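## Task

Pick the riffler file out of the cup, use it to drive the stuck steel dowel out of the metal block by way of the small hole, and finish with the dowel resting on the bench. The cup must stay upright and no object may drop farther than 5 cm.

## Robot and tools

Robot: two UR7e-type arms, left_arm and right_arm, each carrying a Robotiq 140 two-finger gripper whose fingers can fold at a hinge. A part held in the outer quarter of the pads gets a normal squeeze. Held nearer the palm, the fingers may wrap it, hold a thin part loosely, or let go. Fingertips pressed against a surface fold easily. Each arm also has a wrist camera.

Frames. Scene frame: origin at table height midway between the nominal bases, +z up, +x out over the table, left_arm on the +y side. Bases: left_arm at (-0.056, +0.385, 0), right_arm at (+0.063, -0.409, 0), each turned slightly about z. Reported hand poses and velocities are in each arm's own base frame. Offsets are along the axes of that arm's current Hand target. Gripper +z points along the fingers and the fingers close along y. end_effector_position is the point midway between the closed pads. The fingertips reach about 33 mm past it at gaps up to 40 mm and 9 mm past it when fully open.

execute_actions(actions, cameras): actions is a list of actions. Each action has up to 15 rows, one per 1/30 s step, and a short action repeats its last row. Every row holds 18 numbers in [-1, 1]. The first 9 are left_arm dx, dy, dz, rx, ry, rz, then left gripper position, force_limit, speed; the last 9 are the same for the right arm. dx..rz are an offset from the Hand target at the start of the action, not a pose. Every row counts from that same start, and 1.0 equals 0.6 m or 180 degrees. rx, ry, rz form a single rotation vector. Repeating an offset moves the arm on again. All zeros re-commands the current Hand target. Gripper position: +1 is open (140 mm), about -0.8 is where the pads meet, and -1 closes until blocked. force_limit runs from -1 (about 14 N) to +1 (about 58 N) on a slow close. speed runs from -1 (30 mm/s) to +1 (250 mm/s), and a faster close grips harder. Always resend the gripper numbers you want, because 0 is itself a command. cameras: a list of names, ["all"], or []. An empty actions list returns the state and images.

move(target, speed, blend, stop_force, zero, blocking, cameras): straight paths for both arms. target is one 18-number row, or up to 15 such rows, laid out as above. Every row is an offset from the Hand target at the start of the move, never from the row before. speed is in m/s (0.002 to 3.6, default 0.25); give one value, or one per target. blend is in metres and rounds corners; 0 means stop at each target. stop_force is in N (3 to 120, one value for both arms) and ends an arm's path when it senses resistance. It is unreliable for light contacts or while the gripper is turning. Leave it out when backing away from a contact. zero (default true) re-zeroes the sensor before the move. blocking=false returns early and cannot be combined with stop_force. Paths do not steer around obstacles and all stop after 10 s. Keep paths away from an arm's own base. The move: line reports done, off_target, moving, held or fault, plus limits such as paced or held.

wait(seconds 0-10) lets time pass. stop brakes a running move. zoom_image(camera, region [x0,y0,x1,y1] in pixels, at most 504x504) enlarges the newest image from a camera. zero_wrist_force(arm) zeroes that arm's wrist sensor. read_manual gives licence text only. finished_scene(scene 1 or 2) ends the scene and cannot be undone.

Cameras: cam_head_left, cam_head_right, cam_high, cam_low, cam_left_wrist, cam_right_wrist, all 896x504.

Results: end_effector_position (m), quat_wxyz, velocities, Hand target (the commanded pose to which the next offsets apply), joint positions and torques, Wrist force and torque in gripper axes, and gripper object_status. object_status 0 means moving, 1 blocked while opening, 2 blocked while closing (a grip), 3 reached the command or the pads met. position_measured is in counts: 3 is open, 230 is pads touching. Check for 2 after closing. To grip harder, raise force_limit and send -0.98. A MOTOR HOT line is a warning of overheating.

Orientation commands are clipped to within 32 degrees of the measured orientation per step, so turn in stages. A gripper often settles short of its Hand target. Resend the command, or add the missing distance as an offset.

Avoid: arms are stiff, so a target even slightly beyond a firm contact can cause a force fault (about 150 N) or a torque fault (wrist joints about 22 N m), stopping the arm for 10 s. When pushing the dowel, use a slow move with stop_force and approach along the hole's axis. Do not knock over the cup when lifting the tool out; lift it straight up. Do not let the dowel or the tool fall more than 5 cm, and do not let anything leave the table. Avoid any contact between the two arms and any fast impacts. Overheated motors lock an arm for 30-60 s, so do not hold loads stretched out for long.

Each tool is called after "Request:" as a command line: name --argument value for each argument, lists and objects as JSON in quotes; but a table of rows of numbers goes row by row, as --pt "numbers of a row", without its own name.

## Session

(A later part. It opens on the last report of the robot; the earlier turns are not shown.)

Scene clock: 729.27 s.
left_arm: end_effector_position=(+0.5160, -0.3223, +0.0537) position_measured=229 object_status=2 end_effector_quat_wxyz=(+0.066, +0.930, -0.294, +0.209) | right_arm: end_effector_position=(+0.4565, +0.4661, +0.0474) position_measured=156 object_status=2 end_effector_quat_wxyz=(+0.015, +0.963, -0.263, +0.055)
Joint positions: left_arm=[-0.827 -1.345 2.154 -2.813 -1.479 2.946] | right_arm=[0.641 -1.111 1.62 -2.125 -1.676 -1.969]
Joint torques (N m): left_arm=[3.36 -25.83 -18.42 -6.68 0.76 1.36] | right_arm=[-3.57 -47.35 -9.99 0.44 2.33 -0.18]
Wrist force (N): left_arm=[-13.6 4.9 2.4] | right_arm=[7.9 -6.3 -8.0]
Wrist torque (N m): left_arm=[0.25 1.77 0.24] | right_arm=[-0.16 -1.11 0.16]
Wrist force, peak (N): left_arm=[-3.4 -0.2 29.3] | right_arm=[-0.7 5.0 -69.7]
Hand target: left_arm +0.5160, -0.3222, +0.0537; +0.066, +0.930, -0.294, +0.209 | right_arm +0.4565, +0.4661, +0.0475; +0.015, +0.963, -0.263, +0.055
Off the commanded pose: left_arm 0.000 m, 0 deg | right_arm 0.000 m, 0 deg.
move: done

Request:
move --target '[0, 0, 0, 0, 0, 0, -1, 1, 1, 0, 0, 0, 0, 0, 0, 0.4, 1, -0.7]' --cameras '["cam_left_wrist", "cam_right_wrist"]'

Request:
wait --seconds 0.3 --cameras '["cam_left_wrist", "cam_right_wrist"]'

Scene clock: 738.40 s.
left_arm: end_effector_position=(+0.5160, -0.3222, +0.0537) position_measured=229 object_status=2 end_effector_quat_wxyz=(+0.066, +0.930, -0.294, +0.209) | right_arm: end_effector_position=(+0.4565, +0.4661, +0.0475) position_measured=78 object_status=0 end_effector_quat_wxyz=(+0.014, +0.963, -0.263, +0.055)
Joint positions: left_arm=[-0.827 -1.345 2.154 -2.813 -1.479 2.946] | right_arm=[0.641 -1.111 1.62 -2.125 -1.675 -1.97]
Joint torques (N m): left_arm=[4.29 -32.99 -9.02 -1.85 -1.19 1.04] | right_arm=[-5 -34.5 -25.28 -5.97 -2.77 -1.41]
Wrist force (N): left_arm=[-4.3 2.8 -3.1] | right_arm=[1.7 -1.5 -2.5]
Wrist torque (N m): left_arm=[0.26 1.71 0.20] | right_arm=[-0.40 -0.32 0.11]
Wrist force, peak (N): left_arm=[-13.8 5.0 2.6] | right_arm=[5.7 -5.3 -12.4]
Hand target: left_arm +0.5160, -0.3222, +0.0537; +0.066, +0.930, -0.294, +0.209 | right_arm +0.4565, +0.4661, +0.0475; +0.015, +0.963, -0.263, +0.055
Off the commanded pose: left_arm 0.000 m, 0 deg | right_arm 0.000 m, 0 deg.
move: done
camera_calibration:
cam_left_wrist: T_world_to_cam=[[-0.576065, -0.817343, -0.00996606, 0.0453273], [-0.811802, 0.573499, -0.109898, 0.615604], [0.0955399, -0.0552178, -0.993893, 0.130349], [0, 0, 0, 1]] pos_world=[0.513406, -0.308802, 0.197658]
cam_right_wrist: T_world_to_cam=[[-0.529122, -0.848462, -0.01188, 0.653761], [-0.828248, 0.513371, 0.224623, 0.133993], [-0.184486, 0.128693, -0.974373, 0.209845], [0, 0, 0, 1]] pos_world=[0.495612, 0.458898, 0.182136]
Images, in order (width x height): cam_left_wrist 896x504, cam_right_wrist 896x504.

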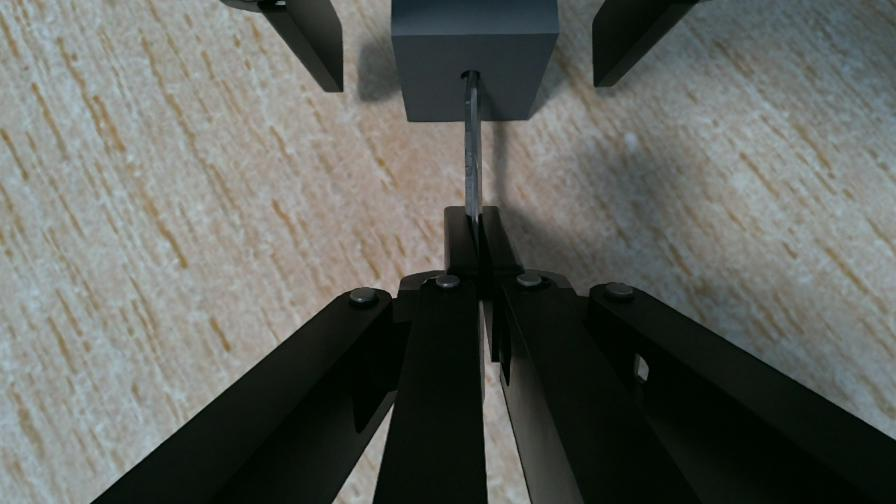

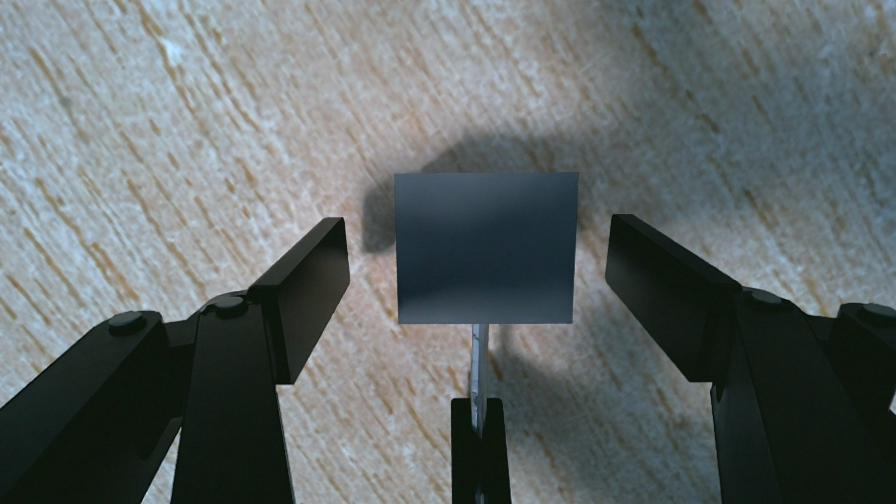

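Scene clock: 738.70 s.
left_arm: end_effector_position=(+0.5160, -0.3222, +0.0537) position_measured=229 object_status=2 end_effector_quat_wxyz=(+0.066, +0.930, -0.294, +0.209) | right_arm: end_effector_position=(+0.4565, +0.4661, +0.0475) position_measured=78 object_status=3 end_effector_quat_wxyz=(+0.014, +0.963, -0.263, +0.055)
Joint positions: left_arm=[-0.827 -1.345 2.154 -2.813 -1.479 2.946] | right_arm=[0.641 -1.111 1.62 -2.125 -1.675 -1.97]
Joint torques (N m): left_arm=[4.71 -32.59 -9.57 -1.88 -1.1 1.23] | right_arm=[-5.22 -32.66 -26.53 -5.65 -2.5 -1.58]
Wrist force (N): left_arm=[-4.4 2.9 -3.1] | right_arm=[1.6 -1.2 -2.3]
Wrist torque (N m): left_arm=[0.26 1.74 0.20] | right_arm=[-0.36 -0.32 0.12]
Wrist force, peak (N): left_arm=[-4.5 3.0 -2.9] | right_arm=[1.7 -1.6 -2.3]
Hand target: left_arm +0.5160, -0.3222, +0.0537; +0.066, +0.930, -0.294, +0.209 | right_arm +0.4565, +0.4661, +0.0475; +0.015, +0.963, -0.263, +0.055
Tool commands: left_gripper/position=-1.0 left_gripper/force_limit=+1.0 left_gripper/speed=+1.0 right_gripper/position=+0.4 right_gripper/force_limit=+1.0 right_gripper/speed=-0.7
Off the commanded pose: left_arm 0.000 m, 0 deg | right_arm 0.000 m, 0 deg.
wait: 0.30 s; at rest by 0.17 s
camera_calibration:
cam_left_wrist: T_world_to_cam=[[-0.576065, -0.817343, -0.00996606, 0.0453273], [-0.811802, 0.573499, -0.109898, 0.615604], [0.0955399, -0.0552178, -0.993893, 0.130349], [0, 0, 0, 1]] pos_world=[0.513406, -0.308802, 0.197658]
cam_right_wrist: T_world_to_cam=[[-0.529121, -0.848463, -0.0118803, 0.653759], [-0.828249, 0.51337, 0.224623, 0.134016], [-0.184486, 0.128693, -0.974373, 0.209747], [0, 0, 0, 1]] pos_world=[0.495612, 0.458898, 0.182036]
Images, in order (width x height): cam_left_wrist 896x504, cam_right_wrist 896x504.

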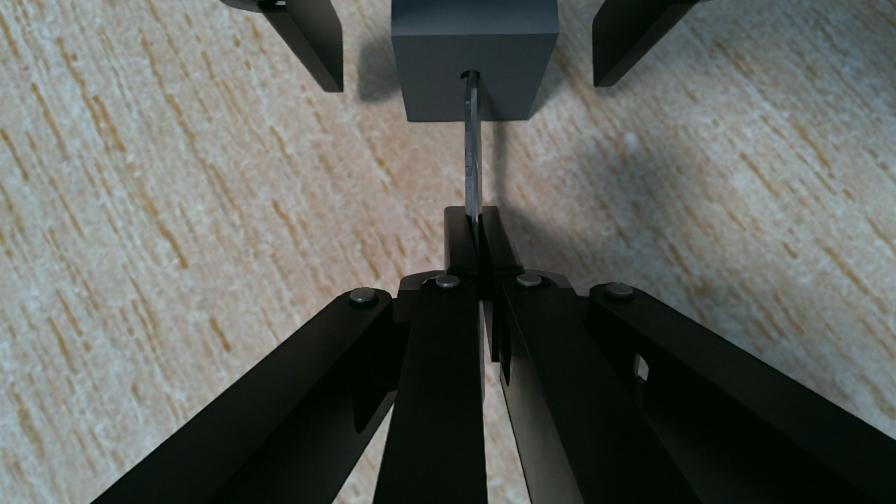

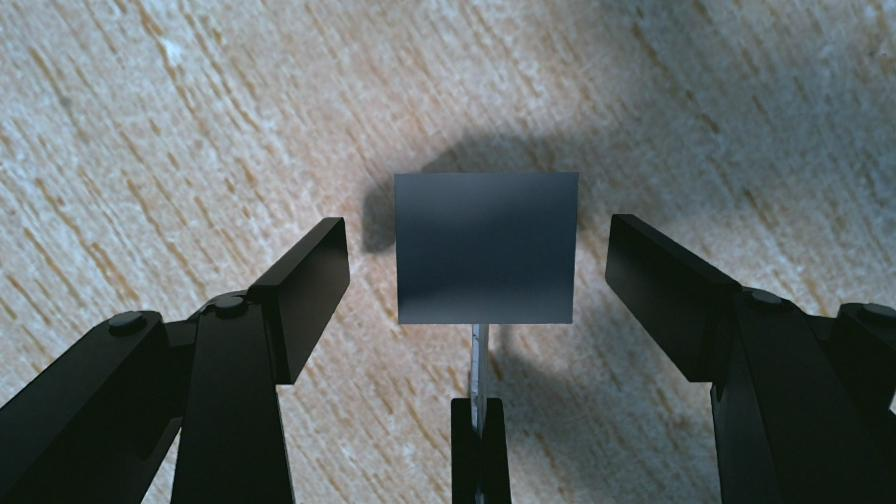

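Request:
move --target '[0, 0, 0, 0, 0, 0, -1, 1, 1, 0.043, 0, 0.0057, 0, -0.341, 0, 0.4, 1, -0.7]' --speed 0.2 --cameras '["cam_left_wrist", "cam_right_wrist", "cam_high"]'

Scene clock: 749.47 s.
left_arm: end_effector_position=(+0.5160, -0.3222, +0.0537) position_measured=229 object_status=2 end_effector_quat_wxyz=(+0.066, +0.930, -0.294, +0.209) | right_arm: end_effector_position=(+0.4790, +0.4528, +0.0470) position_measured=78 object_status=3 end_effector_quat_wxyz=(-0.122, +0.856, -0.234, -0.444)
Joint positions: left_arm=[-0.827 -1.345 2.154 -2.813 -1.479 2.946] | right_arm=[0.26 -0.712 1.086 -1.162 -0.948 -2.613]
Joint torques (N m): left_arm=[4.17 -23.72 -10.05 -1.19 -1.22 1.16] | right_arm=[6.22 -56.56 -10.13 0.43 -0.59 -1.21]
Wrist force (N): left_arm=[-4.3 2.8 -2.9] | right_arm=[-2.0 -0.7 0.5]
Wrist torque (N m): left_arm=[0.24 1.71 0.20] | right_arm=[-0.30 0.19 0.13]
Wrist force, peak (N): left_arm=[-4.4 3.1 -3.1] | right_arm=[1.5 -1.4 -2.7]
Hand target: left_arm +0.5160, -0.3222, +0.0537; +0.066, +0.930, -0.294, +0.209 | right_arm +0.4789, +0.4528, +0.0470; -0.122, +0.856, -0.234, -0.444
Off the commanded pose: left_arm 0.000 m, 0 deg | right_arm 0.000 m, 0 deg.
move: done
camera_calibration:
cam_left_wrist: T_world_to_cam=[[-0.576065, -0.817343, -0.00996606, 0.0453273], [-0.811802, 0.573499, -0.109898, 0.615604], [0.0955399, -0.0552178, -0.993893, 0.130349], [0, 0, 0, 1]] pos_world=[0.513406, -0.308802, 0.197658]
cam_right_wrist: T_world_to_cam=[[-0.52674, -0.849898, 0.0147608, 0.652606], [-0.222125, 0.154386, 0.962718, -0.00287609], [-0.820491, 0.503823, -0.270105, 0.316868], [0, 0, 0, 1]] pos_world=[0.603102, 0.395447, 0.0787235]
Images, in order (width x height): cam_high 896x504, cam_left_wrist 896x504, cam_right_wrist 896x504.

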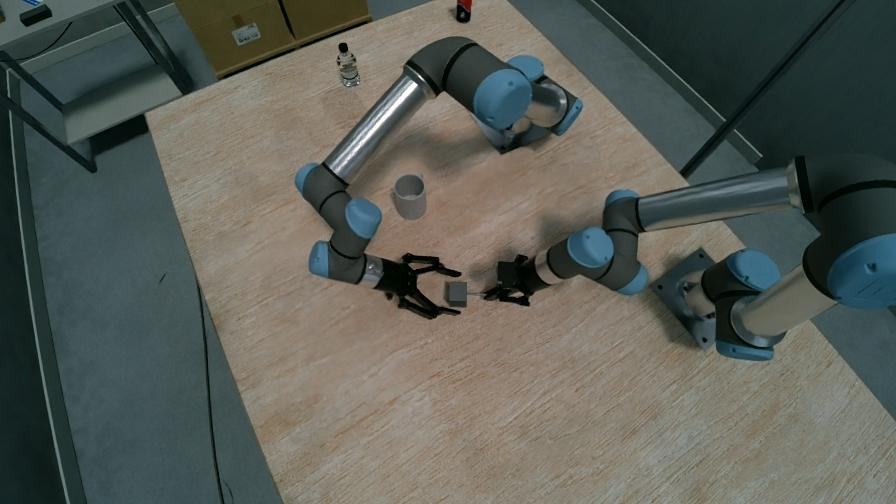

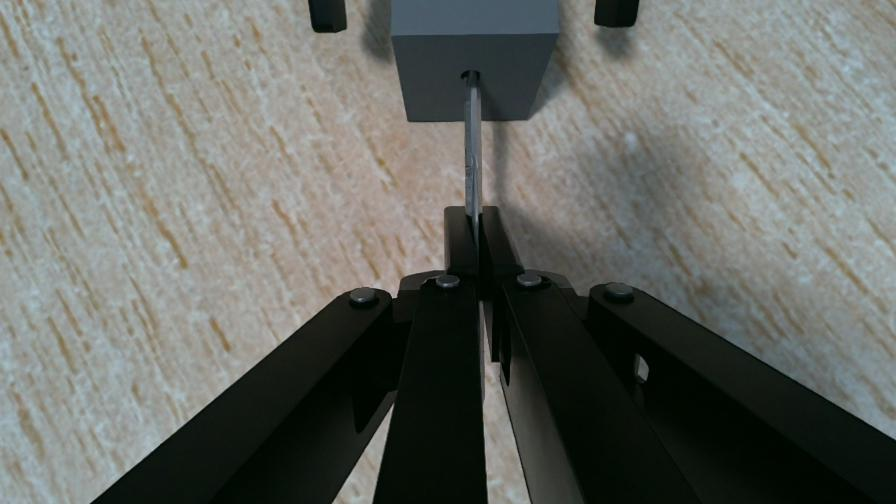

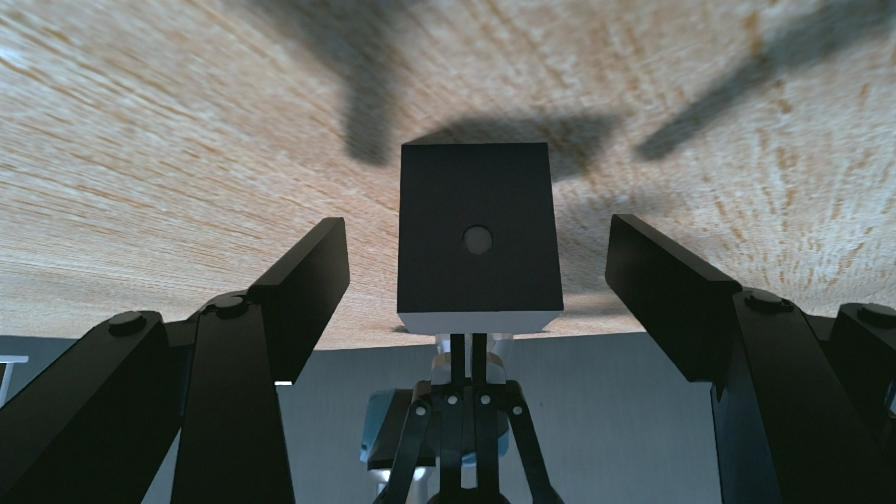

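Request:
zoom_image --camera "cam_right_wrist" --region '[390, 130, 580, 340]'

Request:
move --target '[0, 0, 0, 0, 0, 0, -1, 1, 1, 0, 0, 0, 0, 0, 0, -1, 1, 0.5]' --cameras '["cam_left_wrist", "cam_right_wrist"]'

Scaled by 2.400 from the camera's 896x504 image, which has a finer 1280x720 frame.

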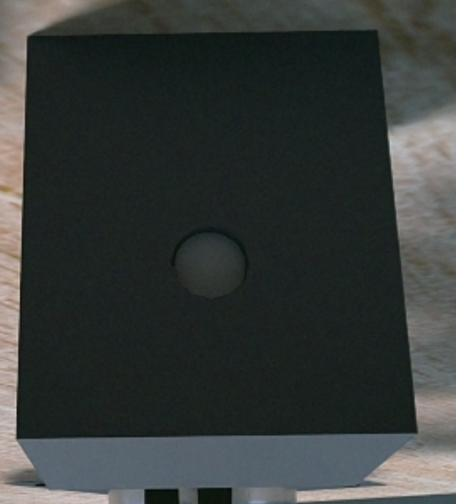

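Scene clock: 753.50 s.
left_arm: end_effector_position=(+0.5160, -0.3222, +0.0537) position_measured=229 object_status=2 end_effector_quat_wxyz=(+0.066, +0.930, -0.294, +0.209) | right_arm: end_effector_position=(+0.4789, +0.4529, +0.0470) position_measured=157 object_status=2 end_effector_quat_wxyz=(-0.122, +0.856, -0.234, -0.444)
Joint positions: left_arm=[-0.827 -1.345 2.154 -2.813 -1.479 2.946] | right_arm=[0.26 -0.712 1.086 -1.162 -0.948 -2.613]
Joint torques (N m): left_arm=[4.33 -22.98 -12.79 -1.05 1.64 1.26] | right_arm=[7.36 -48.58 -9.21 0.12 0.51 -0.9]
Wrist force (N): left_arm=[-6.7 4.5 -4.7] | right_arm=[-3.2 -3.2 -5.7]
Wrist torque (N m): left_arm=[0.26 1.73 0.27] | right_arm=[-0.10 0.33 -0.01]
Wrist force, peak (N): left_arm=[-7.0 5.4 -4.9] | right_arm=[-3.4 -3.3 -6.0]
Hand target: left_arm +0.5160, -0.3222, +0.0537; +0.066, +0.930, -0.294, +0.209 | right_arm +0.4789, +0.4528, +0.0470; -0.122, +0.856, -0.234, -0.444
Off the commanded pose: left_arm 0.000 m, 0 deg | right_arm 0.000 m, 0 deg.
move: done
camera_calibration:
cam_left_wrist: T_world_to_cam=[[-0.576078, -0.817336, -0.00982755, 0.0453092], [-0.811804, 0.5735, -0.109874, 0.615601], [0.0954402, -0.0553181, -0.993897, 0.130369], [0, 0, 0, 1]] pos_world=[0.513406, -0.308802, 0.197658]
cam_right_wrist: T_world_to_cam=[[-0.526666, -0.849942, 0.0148596, 0.652603], [-0.221814, 0.154279, 0.962807, -0.00306669], [-0.820623, 0.503781, -0.269783, 0.316806], [0, 0, 0, 1]] pos_world=[0.603001, 0.395547, 0.0787239]
Images, in order (width x height): cam_left_wrist 896x504, cam_right_wrist 896x504.

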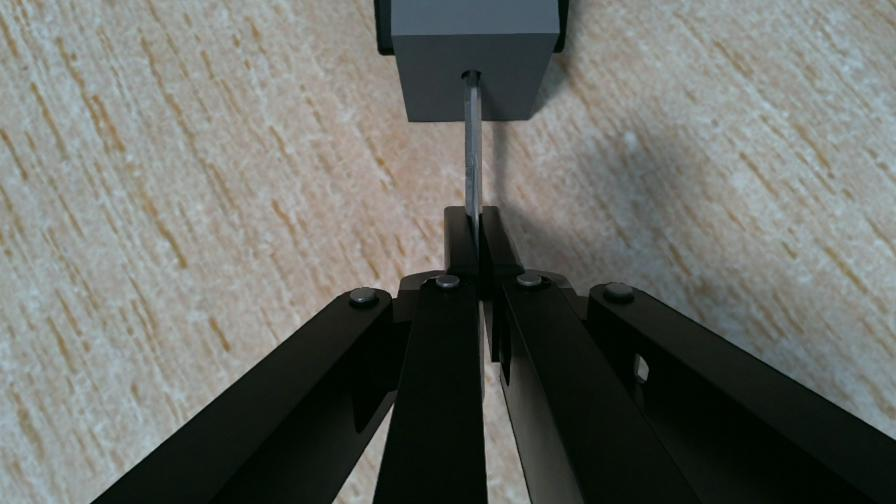

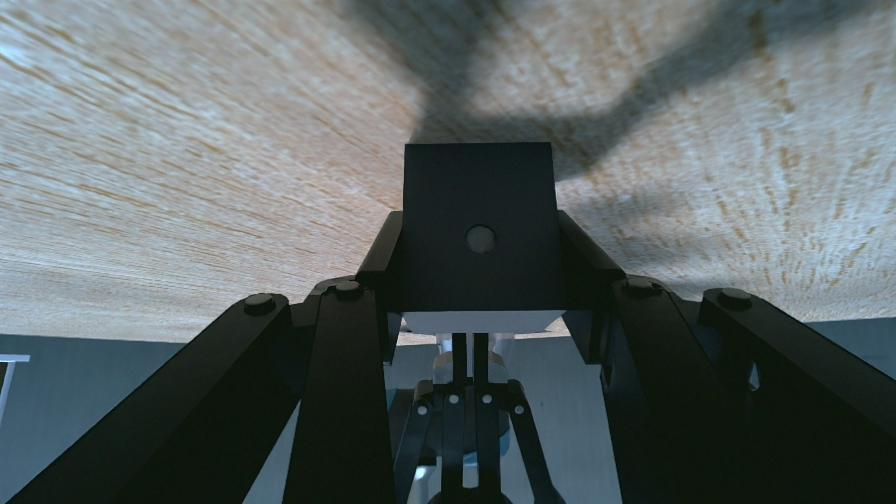

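Request:
move --target '[0.0482, 0, 0.0228, 0, 0, 0, -1, 1, 1, 0, 0, 0, 0, 0, 0, -1, 1, 0.5]' --speed 0.01 --stop_force 60 --cameras '["cam_left_wrist", "cam_right_wrist"]'

Request:
zoom_image --camera "cam_right_wrist" --region '[390, 130, 580, 340]'

Request:
zoom_image --camera "cam_left_wrist" --region '[420, 60, 520, 220]'

Scene clock: 759.27 s.
left_arm: end_effector_position=(+0.5292, -0.3314, +0.0536) position_measured=229 object_status=2 end_effector_quat_wxyz=(+0.066, +0.930, -0.294, +0.209) | right_arm: end_effector_position=(+0.4789, +0.4528, +0.0470) position_measured=157 object_status=2 end_effector_quat_wxyz=(-0.122, +0.856, -0.234, -0.444)
Joint positions: left_arm=[-0.82 -1.313 2.109 -2.801 -1.482 2.953] | right_arm=[0.26 -0.712 1.086 -1.162 -0.948 -2.613]
Joint torques (N m): left_arm=[-10.96 -50.38 -37.7 -17.15 6.21 -1.13] | right_arm=[30.8 -15.36 7.42 -1.46 -2.29 1.21]
Wrist force (N): left_arm=[-53.9 3.7 -12.5] | right_arm=[-20.5 5.5 -63.3]
Wrist torque (N m): left_arm=[0.23 1.55 0.08] | right_arm=[-0.44 0.23 0.32]
Wrist force, peak (N): left_arm=[-66.5 2.4 -22.1] | right_arm=[-18.3 5.5 -68.7]
Hand target: left_arm +0.5292, -0.3315, +0.0537; +0.066, +0.930, -0.294, +0.209 (not the last commanded pose) | right_arm +0.4789, +0.4528, +0.0470; -0.122, +0.856, -0.234, -0.444
Off the commanded pose: left_arm 0.016 m, 0 deg | right_arm 0.000 m, 0 deg.
move: contact (left_arm)
camera_calibration:
cam_left_wrist: T_world_to_cam=[[-0.576062, -0.817345, -0.0100381, 0.0453414], [-0.811839, 0.573526, -0.109474, 0.631587], [0.0952351, -0.0549145, -0.993939, 0.128741], [0, 0, 0, 1]] pos_world=[0.526606, -0.318102, 0.197558]
cam_right_wrist: T_world_to_cam=[[-0.526585, -0.849993, 0.0148328, 0.652576], [-0.221854, 0.154243, 0.962803, -0.00302828], [-0.820664, 0.503707, -0.269796, 0.316861], [0, 0, 0, 1]] pos_world=[0.603001, 0.395547, 0.078724]
Images, in order (width x height): cam_left_wrist 896x504, cam_right_wrist 896x504.

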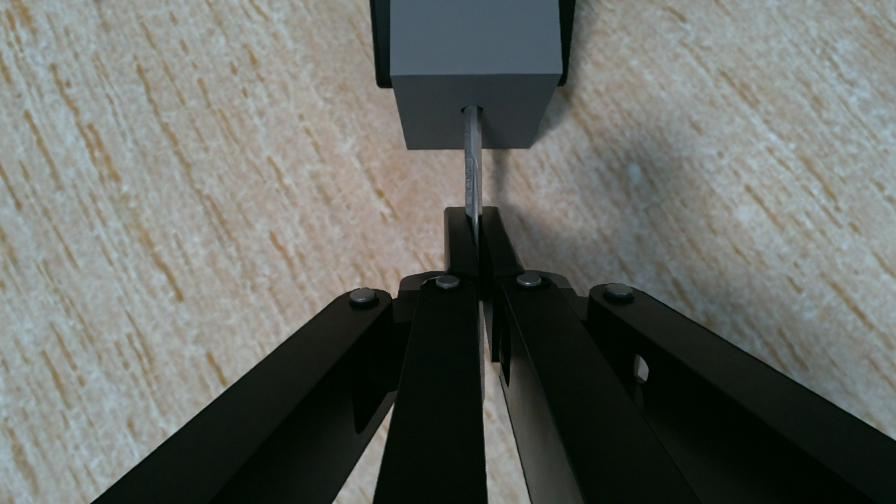

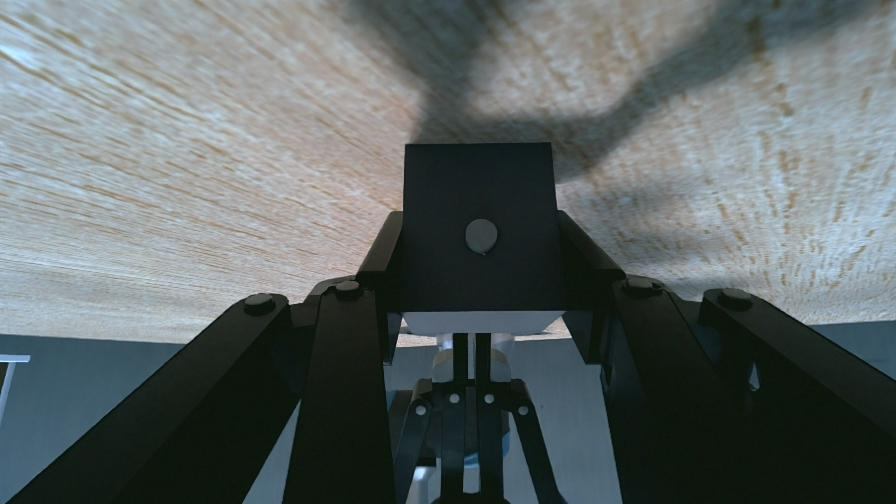

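Scaled by 2.400 from the camera's 896x504 image, which has a finer 1280x720 frame.

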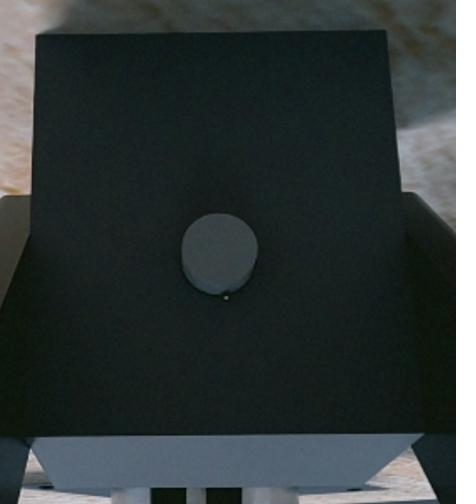

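Scaled by 3.150 from the camera's 896x504 image, which has a finer 1280x720 frame.

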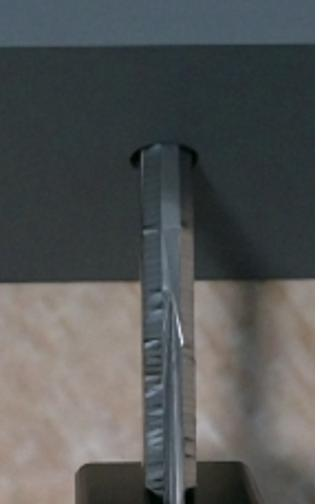

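Request:
move --target '[0.0407, 0, 0.0192, 0, 0, 0, -1, 1, 1, 0, 0, 0, 0, 0, 0, -1, 1, 0.5]' --speed 0.008 --stop_force 64 --zero false --cameras '["cam_left_wrist", "cam_right_wrist"]'

Request:
zoom_image --camera "cam_right_wrist" --region '[390, 130, 580, 340]'

Scene clock: 768.20 s.
left_arm: end_effector_position=(+0.5303, -0.3323, +0.0536) position_measured=229 object_status=2 end_effector_quat_wxyz=(+0.066, +0.930, -0.294, +0.209) | right_arm: end_effector_position=(+0.4789, +0.4528, +0.0470) position_measured=157 object_status=2 end_effector_quat_wxyz=(-0.122, +0.856, -0.234, -0.444)
Joint positions: left_arm=[-0.82 -1.31 2.106 -2.8 -1.482 2.953] | right_arm=[0.26 -0.712 1.086 -1.162 -0.948 -2.613]
Joint torques (N m): left_arm=[-13.33 -52.27 -40.94 -17.2 6.34 -1.07] | right_arm=[37.56 -16.15 8.38 -1.01 -2.17 1.32]
Wrist force (N): left_arm=[-59.3 2.5 -14.6] | right_arm=[-22.0 6.3 -70.3]
Wrist torque (N m): left_arm=[0.23 1.57 0.05] | right_arm=[-0.50 0.21 0.38]
Wrist force, peak (N): left_arm=[-71.2 0.9 -23.0] | right_arm=[-20.1 6.4 -75.2]
Hand target: left_arm +0.5304, -0.3324, +0.0537; +0.066, +0.930, -0.294, +0.209 (not the last commanded pose) | right_arm +0.4789, +0.4528, +0.0470; -0.122, +0.856, -0.234, -0.444
Off the commanded pose: left_arm 0.026 m, 0 deg | right_arm 0.000 m, 0 deg.
move: contact (left_arm)
camera_calibration:
cam_left_wrist: T_world_to_cam=[[-0.576048, -0.817352, -0.0101766, 0.0452574], [-0.811837, 0.573525, -0.109498, 0.632999], [0.0953347, -0.0548142, -0.993935, 0.128565], [0, 0, 0, 1]] pos_world=[0.527706, -0.319002, 0.197558]
cam_right_wrist: T_world_to_cam=[[-0.526654, -0.849951, 0.0148097, 0.652518], [-0.221841, 0.154235, 0.962807, -0.00301774], [-0.820623, 0.503781, -0.269783, 0.316856], [0, 0, 0, 1]] pos_world=[0.603001, 0.395447, 0.0787241]
Images, in order (width x height): cam_left_wrist 896x504, cam_right_wrist 896x504.

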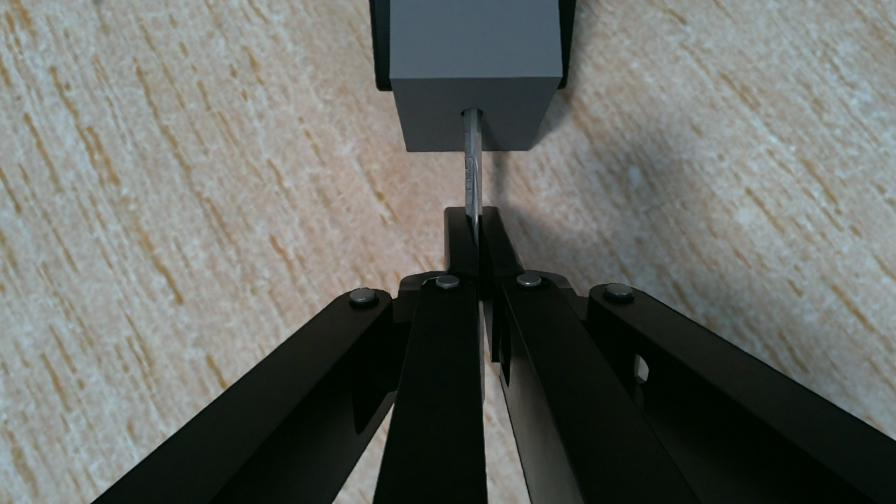

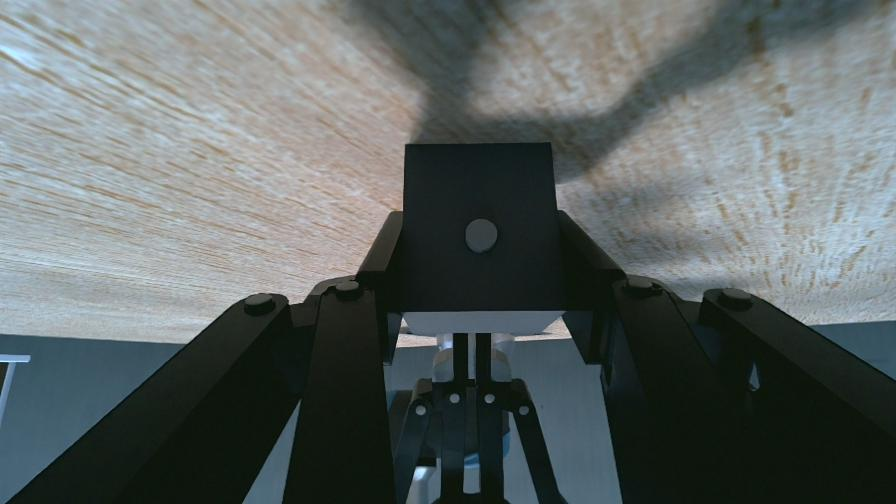

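Scaled by 2.400 from the camera's 896x504 image, which has a finer 1280x720 frame.

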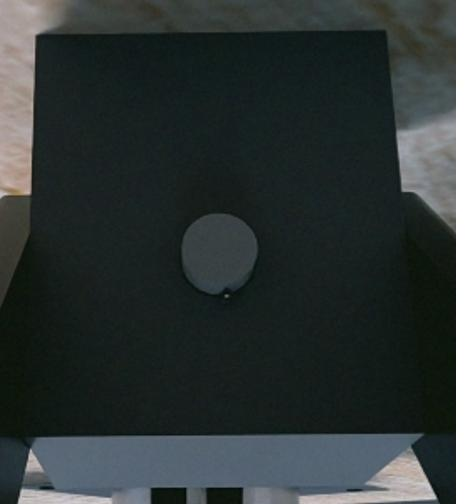

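Request:
execute_actions --actions '[]' --cameras '["cam_right_wrist", "cam_left_wrist"]'

Scene clock: 774.37 s.
left_arm: end_effector_position=(+0.5303, -0.3323, +0.0536) position_measured=229 object_status=2 end_effector_quat_wxyz=(+0.066, +0.930, -0.294, +0.209) | right_arm: end_effector_position=(+0.4789, +0.4528, +0.0470) position_measured=157 object_status=2 end_effector_quat_wxyz=(-0.122, +0.856, -0.234, -0.444)
Joint positions: left_arm=[-0.82 -1.31 2.106 -2.8 -1.482 2.953] | right_arm=[0.26 -0.712 1.086 -1.162 -0.948 -2.613]
Joint velocities: within noise
Joint torques (N m): left_arm=[-13.68 -52.01 -42.16 -16.99 6.11 -0.97] | right_arm=[42.34 -15.13 9.22 -0.45 -2.18 1.15]
Wrist force (N): left_arm=[-59.3 2.3 -14.6] | right_arm=[-21.8 6.7 -73.4]
Wrist torque (N m): left_arm=[0.25 1.51 0.03] | right_arm=[-0.53 0.30 0.38]
Wrist force, peak (N): left_arm=[-59.6 2.5 -14.6] | right_arm=[-21.9 6.9 -73.8]
Hand target: left_arm +0.5304, -0.3324, +0.0537; +0.066, +0.930, -0.294, +0.209 (not the last commanded pose) | right_arm +0.4789, +0.4528, +0.0470; -0.122, +0.856, -0.234, -0.444
Tool commands: left_gripper/position=-1.0 left_gripper/force_limit=+1.0 left_gripper/speed=+1.0 right_gripper/position=-1.0 right_gripper/force_limit=+1.0 right_gripper/speed=+0.5
Off the commanded pose: left_arm 0.026 m, 0 deg | right_arm 0.000 m, 0 deg.
camera_calibration:
cam_left_wrist: T_world_to_cam=[[-0.576048, -0.817352, -0.0101766, 0.0452574], [-0.811837, 0.573525, -0.109498, 0.632999], [0.0953347, -0.0548142, -0.993935, 0.128565], [0, 0, 0, 1]] pos_world=[0.527706, -0.319002, 0.197558]
cam_right_wrist: T_world_to_cam=[[-0.526585, -0.849993, 0.0148328, 0.652576], [-0.221854, 0.154243, 0.962803, -0.00302828], [-0.820664, 0.503707, -0.269796, 0.316861], [0, 0, 0, 1]] pos_world=[0.603001, 0.395547, 0.078724]
Images, in order (width x height): cam_left_wrist 896x504, cam_right_wrist 896x504.

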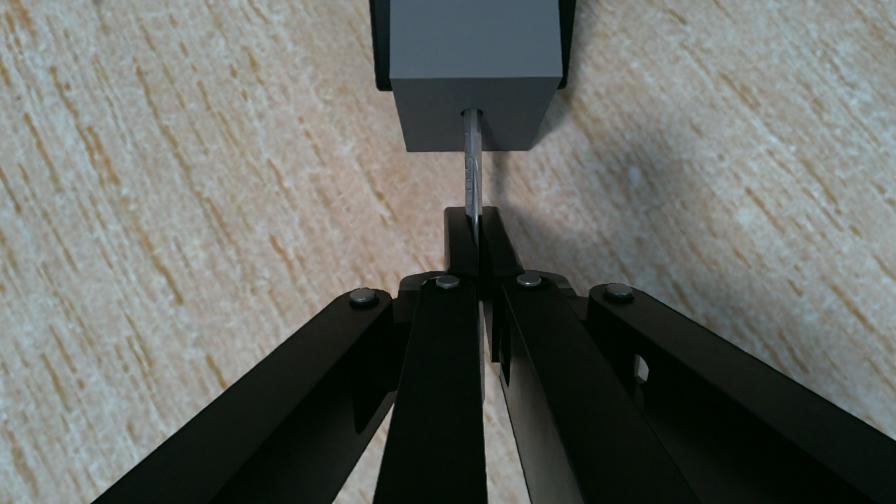

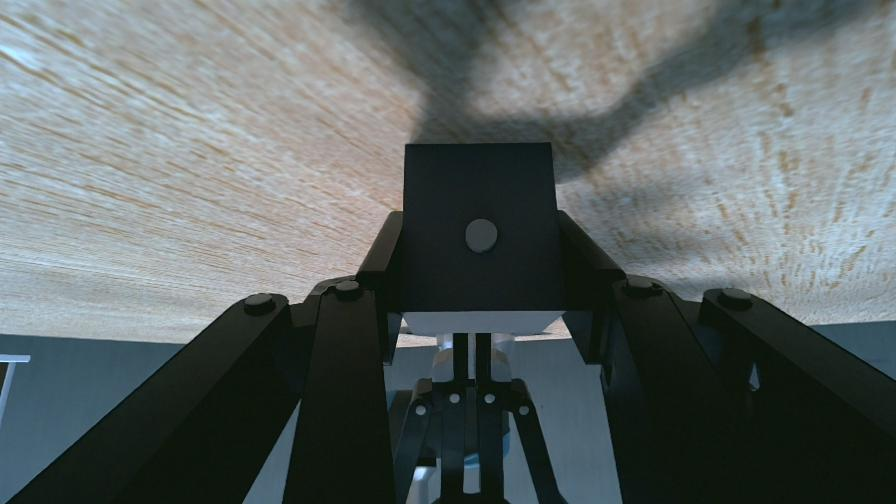

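Request:
move --target '[0.0150667,0,0.0071167,0,0,0,-1,1,1,0,0,0,0,0,0,-1,1,0.5]' --speed 0.006 --stop_force 68 --zero false --cameras '["cam_right_wrist"]'

Scene clock: 791.00 s.
left_arm: end_effector_position=(+0.5328, -0.3341, +0.0537) position_measured=229 object_status=2 end_effector_quat_wxyz=(+0.066, +0.930, -0.294, +0.209) | right_arm: end_effector_position=(+0.4789, +0.4528, +0.0470) position_measured=157 object_status=2 end_effector_quat_wxyz=(-0.122, +0.856, -0.234, -0.444)
Joint positions: left_arm=[-0.818 -1.304 2.097 -2.798 -1.483 2.955] | right_arm=[0.26 -0.712 1.086 -1.162 -0.948 -2.613]
Joint torques (N m): left_arm=[-10.45 -55.49 -44.84 -17.16 6.08 -0.77] | right_arm=[41.88 -16.52 7.98 -0.07 -2.21 1.23]
Wrist force (N): left_arm=[-62.8 2.3 -11.4] | right_arm=[-22.6 7.1 -73.2]
Wrist torque (N m): left_arm=[0.28 1.38 0.02] | right_arm=[-0.51 0.00 0.41]
Wrist force, peak (N): left_arm=[-75.8 1.4 -20.9] | right_arm=[-20.4 6.3 -77.8]
Hand target: left_arm +0.5328, -0.3341, +0.0537; +0.066, +0.930, -0.294, +0.209 (not the last commanded pose) | right_arm +0.4789, +0.4528, +0.0470; -0.122, +0.856, -0.234, -0.444
Off the commanded pose: left_arm 0.007 m, 0 deg | right_arm 0.000 m, 0 deg.
move: contact (left_arm)
camera_calibration:
cam_right_wrist: T_world_to_cam=[[-0.526585, -0.849993, 0.0148328, 0.652576], [-0.221854, 0.154243, 0.962803, -0.00302828], [-0.820664, 0.503707, -0.269796, 0.316861], [0, 0, 0, 1]] pos_world=[0.603001, 0.395547, 0.078724]
Images, in order (width x height): cam_right_wrist 896x504.

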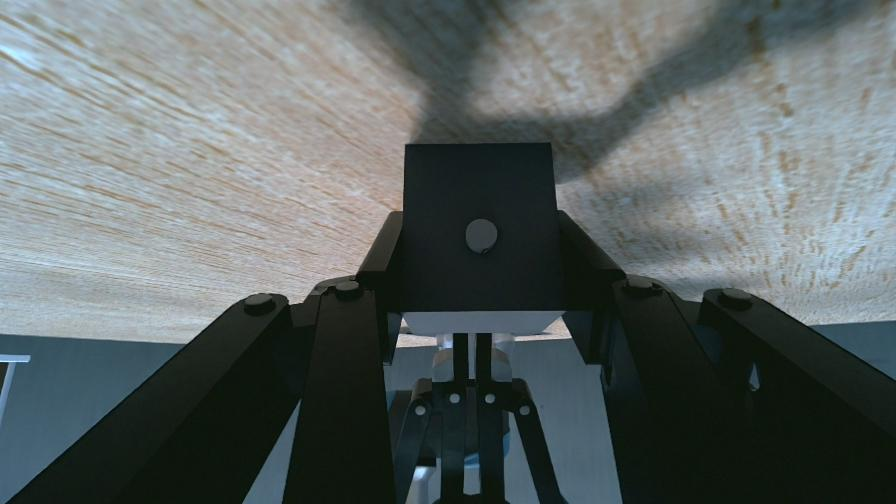

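Request:
zoom_image --camera "cam_right_wrist" --region '[440, 195, 520, 275]'

Request:
execute_actions --actions '[]' --cameras '["cam_left_wrist", "cam_low"]'

Scaled by 6.300 from the camera's 896x504 image, which has a finer 1280x720 frame.

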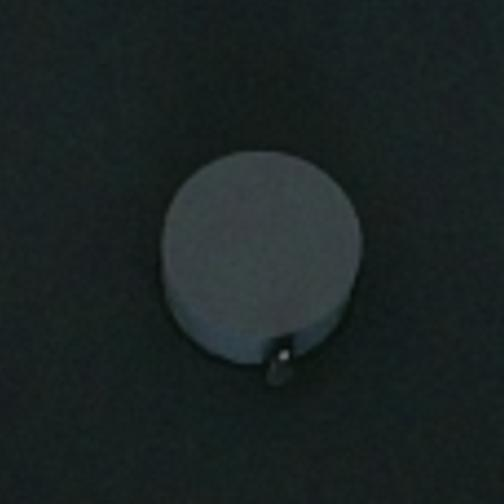

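Scene clock: 792.33 s.
left_arm: end_effector_position=(+0.5328, -0.3341, +0.0537) position_measured=229 object_status=2 end_effector_quat_wxyz=(+0.066, +0.930, -0.294, +0.209) | right_arm: end_effector_position=(+0.4789, +0.4528, +0.0470) position_measured=157 object_status=2 end_effector_quat_wxyz=(-0.122, +0.856, -0.234, -0.444)
Joint positions: left_arm=[-0.818 -1.304 2.097 -2.798 -1.483 2.955] | right_arm=[0.26 -0.712 1.086 -1.162 -0.948 -2.613]
Joint velocities: within noise
Joint torques (N m): left_arm=[-10.87 -54.68 -45.11 -17 6.22 -0.83] | right_arm=[40.42 -15.52 8.2 0.16 -1.99 1.11]
Wrist force (N): left_arm=[-62.5 2.4 -11.5] | right_arm=[-22.5 7.3 -73.2]
Wrist torque (N m): left_arm=[0.30 1.32 0.02] | right_arm=[-0.47 -0.02 0.40]
Wrist force, peak (N): left_arm=[-62.8 2.3 -11.5] | right_arm=[-22.5 7.2 -73.6]
Hand target: left_arm +0.5328, -0.3341, +0.0537; +0.066, +0.930, -0.294, +0.209 (not the last commanded pose) | right_arm +0.4789, +0.4528, +0.0470; -0.122, +0.856, -0.234, -0.444
Tool commands: left_gripper/position=-1.0 left_gripper/force_limit=+1.0 left_gripper/speed=+1.0 right_gripper/position=-1.0 right_gripper/force_limit=+1.0 right_gripper/speed=+0.5
Off the commanded pose: left_arm 0.007 m, 0 deg | right_arm 0.000 m, 0 deg.
camera_calibration:
cam_left_wrist: T_world_to_cam=[[-0.576049, -0.817352, -0.0101526, 0.0453049], [-0.811825, 0.573516, -0.109635, 0.636033], [0.0954334, -0.0549133, -0.99392, 0.128246], [0, 0, 0, 1]] pos_world=[0.530206, -0.320702, 0.197658]
Images, in order (width x height): cam_low 896x504, cam_left_wrist 896x504.

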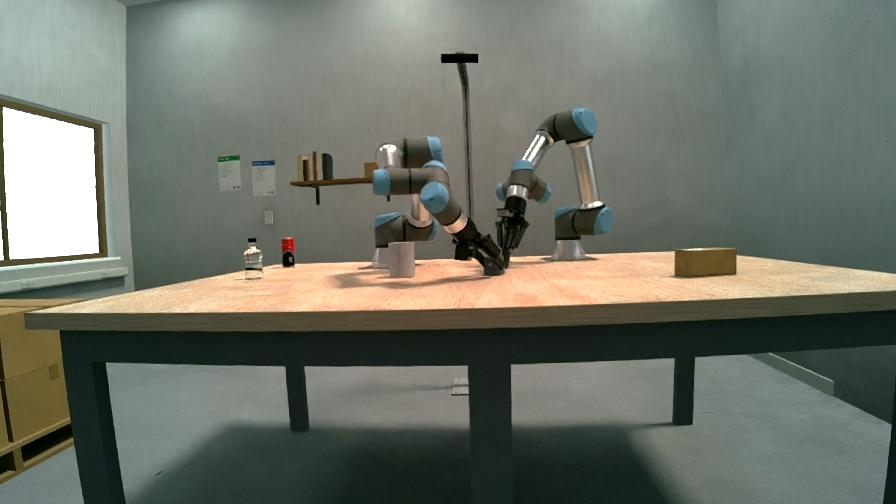

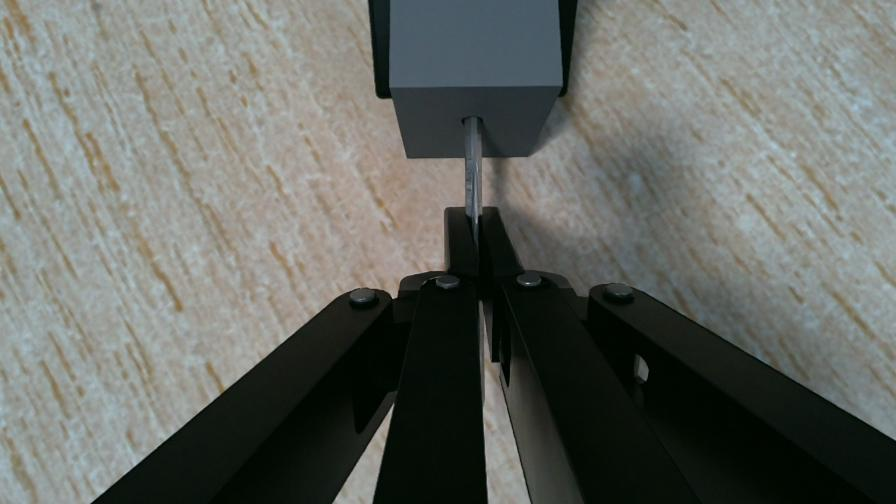

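Request:
execute_actions --actions '[]' --cameras '["cam_right_wrist"]'

Request:
zoom_image --camera "cam_right_wrist" --region '[462, 216, 502, 260]'

Scene clock: 802.23 s.
left_arm: end_effector_position=(+0.5328, -0.3341, +0.0537) position_measured=229 object_status=2 end_effector_quat_wxyz=(+0.066, +0.930, -0.294, +0.209) | right_arm: end_effector_position=(+0.4789, +0.4528, +0.0470) position_measured=157 object_status=2 end_effector_quat_wxyz=(-0.122, +0.856, -0.234, -0.444)
Joint positions: left_arm=[-0.818 -1.304 2.097 -2.798 -1.483 2.955] | right_arm=[0.26 -0.712 1.086 -1.162 -0.948 -2.613]
Joint velocities: within noise
Joint torques (N m): left_arm=[-11.06 -55.31 -44.8 -17.29 6.34 -0.73] | right_arm=[38.9 -15.25 7.65 0.44 -2.01 1]
Wrist force (N): left_arm=[-62.7 2.5 -11.4] | right_arm=[-22.4 7.0 -72.9]
Wrist torque (N m): left_arm=[0.32 1.36 0.03] | right_arm=[-0.53 -0.04 0.41]
Wrist force, peak (N): left_arm=[-62.9 2.3 -11.4] | right_arm=[-22.8 6.9 -73.6]
Hand target: left_arm +0.5328, -0.3341, +0.0537; +0.066, +0.930, -0.294, +0.209 (not the last commanded pose) | right_arm +0.4789, +0.4528, +0.0470; -0.122, +0.856, -0.234, -0.444
Tool commands: left_gripper/position=-1.0 left_gripper/force_limit=+1.0 left_gripper/speed=+1.0 right_gripper/position=-1.0 right_gripper/force_limit=+1.0 right_gripper/speed=+0.5
Off the commanded pose: left_arm 0.007 m, 0 deg | right_arm 0.000 m, 0 deg.
camera_calibration:
cam_right_wrist: T_world_to_cam=[[-0.526585, -0.849993, 0.0148328, 0.652576], [-0.221854, 0.154243, 0.962803, -0.00302828], [-0.820664, 0.503707, -0.269796, 0.316861], [0, 0, 0, 1]] pos_world=[0.603001, 0.395547, 0.078724]
Images, in order (width x height): cam_right_wrist 896x504.

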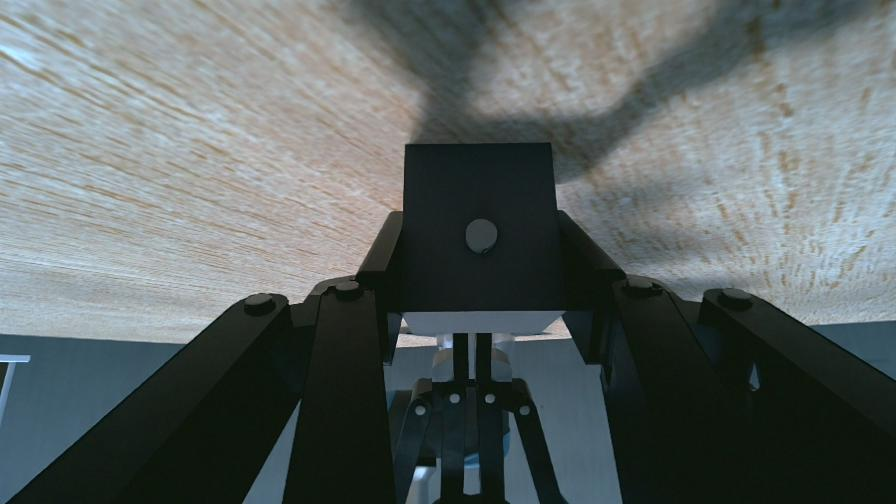

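Scaled by 11.455 from the camera's 896x504 image, which has a finer 1280x720 frame.

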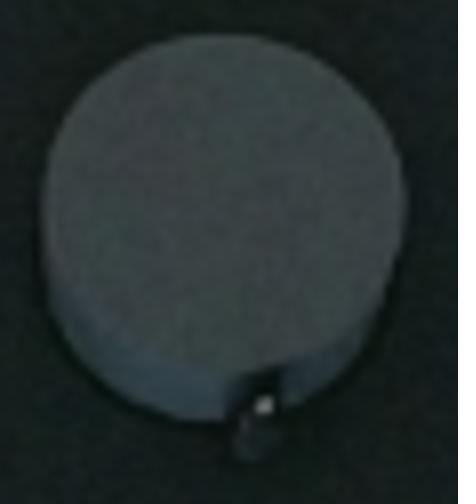

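Request:
move --target '[-0.03616,0,-0.01708,0,0,0,-1,1,1,0,0,0,0,0,0,-1,1,0.5]' --speed 0.05 --cameras '["cam_right_wrist", "cam_left_wrist"]'

Request:
zoom_image --camera "cam_right_wrist" --region '[440, 195, 520, 275]'

Request:
zoom_image --camera "cam_left_wrist" --region '[380, 40, 580, 280]'

Scene clock: 823.43 s.
left_arm: end_effector_position=(+0.5131, -0.3204, +0.0537) position_measured=229 object_status=2 end_effector_quat_wxyz=(+0.066, +0.930, -0.294, +0.209) end_effector_velocity=(+0.001, -0.001, +0.001) end_effector_angular_velocity=(+0.000, -0.001, -0.001) | right_arm: end_effector_position=(+0.4790, +0.4528, +0.0470) position_measured=157 object_status=2 end_effector_quat_wxyz=(-0.122, +0.856, -0.234, -0.444)
Joint positions: left_arm=[-0.83 -1.352 2.163 -2.815 -1.478 2.945] | right_arm=[0.259 -0.712 1.086 -1.162 -0.948 -2.613]
Joint velocities: left_arm=[0 0.002 -0.005 0.002 0 0.001] | right_arm=[within noise]
Joint torques (N m): left_arm=[4.12 -17.09 -24.33 -2.64 0.03 0.46] | right_arm=[-6.99 -63.98 -32.57 1.46 0.7 1.23]
Wrist force (N): left_arm=[-5.5 2.2 -2.3] | right_arm=[-5.9 -1.3 0.1]
Wrist torque (N m): left_arm=[0.29 1.48 0.09] | right_arm=[0.17 0.83 -0.06]
Wrist force, peak (N): left_arm=[-62.9 2.4 -11.4] | right_arm=[-22.7 7.2 -73.6]
Hand target: left_arm +0.5131, -0.3203, +0.0537; +0.066, +0.930, -0.294, +0.209 | right_arm +0.4789, +0.4528, +0.0470; -0.122, +0.856, -0.234, -0.444
Off the commanded pose: left_arm 0.000 m, 0 deg | right_arm 0.000 m, 0 deg.
move: done
camera_calibration:
cam_left_wrist: T_world_to_cam=[[-0.576093, -0.817321, -0.0101682, 0.045189], [-0.811758, 0.57354, -0.110002, 0.612228], [0.0957391, -0.0551174, -0.993879, 0.130652], [0, 0, 0, 1]] pos_world=[0.510506, -0.307002, 0.197658]
cam_right_wrist: T_world_to_cam=[[-0.526593, -0.849987, 0.0148639, 0.652491], [-0.221915, 0.15432, 0.962777, -0.00300333], [-0.820642, 0.503693, -0.269889, 0.316911], [0, 0, 0, 1]] pos_world=[0.603001, 0.395447, 0.0787236]
Images, in order (width x height): cam_left_wrist 896x504, cam_right_wrist 896x504.

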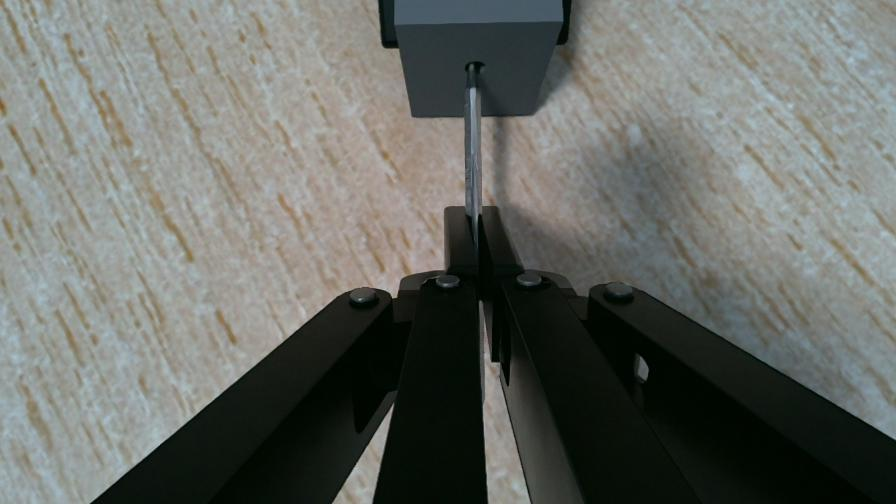

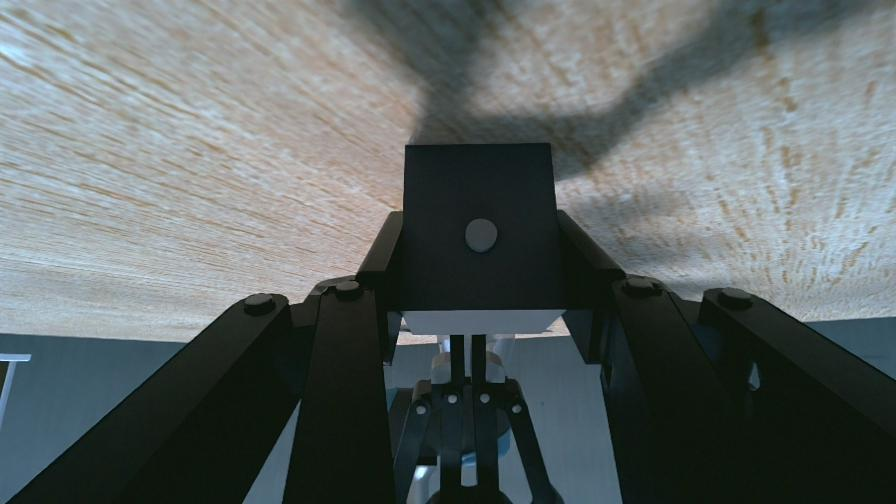

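Scaled by 6.300 from the camera's 896x504 image, which has a finer 1280x720 frame.

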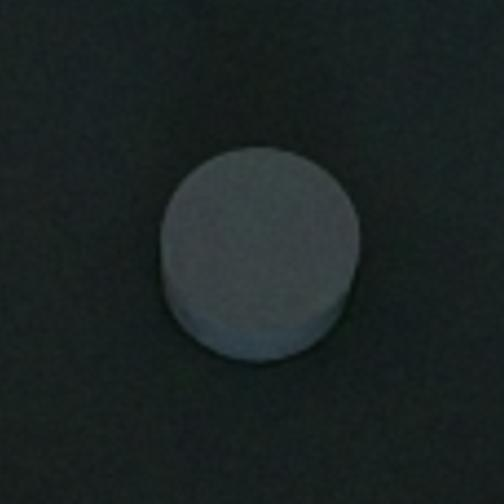

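Scaled by 2.100 from the camera's 896x504 image, which has a finer 1280x720 frame.

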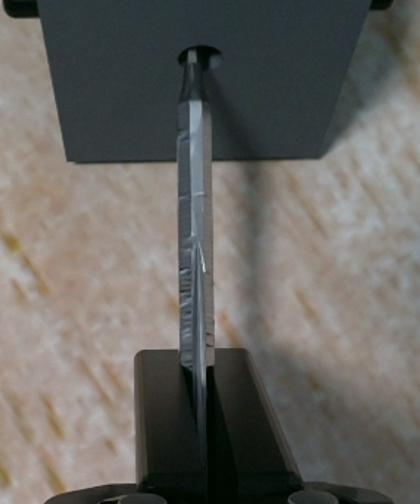

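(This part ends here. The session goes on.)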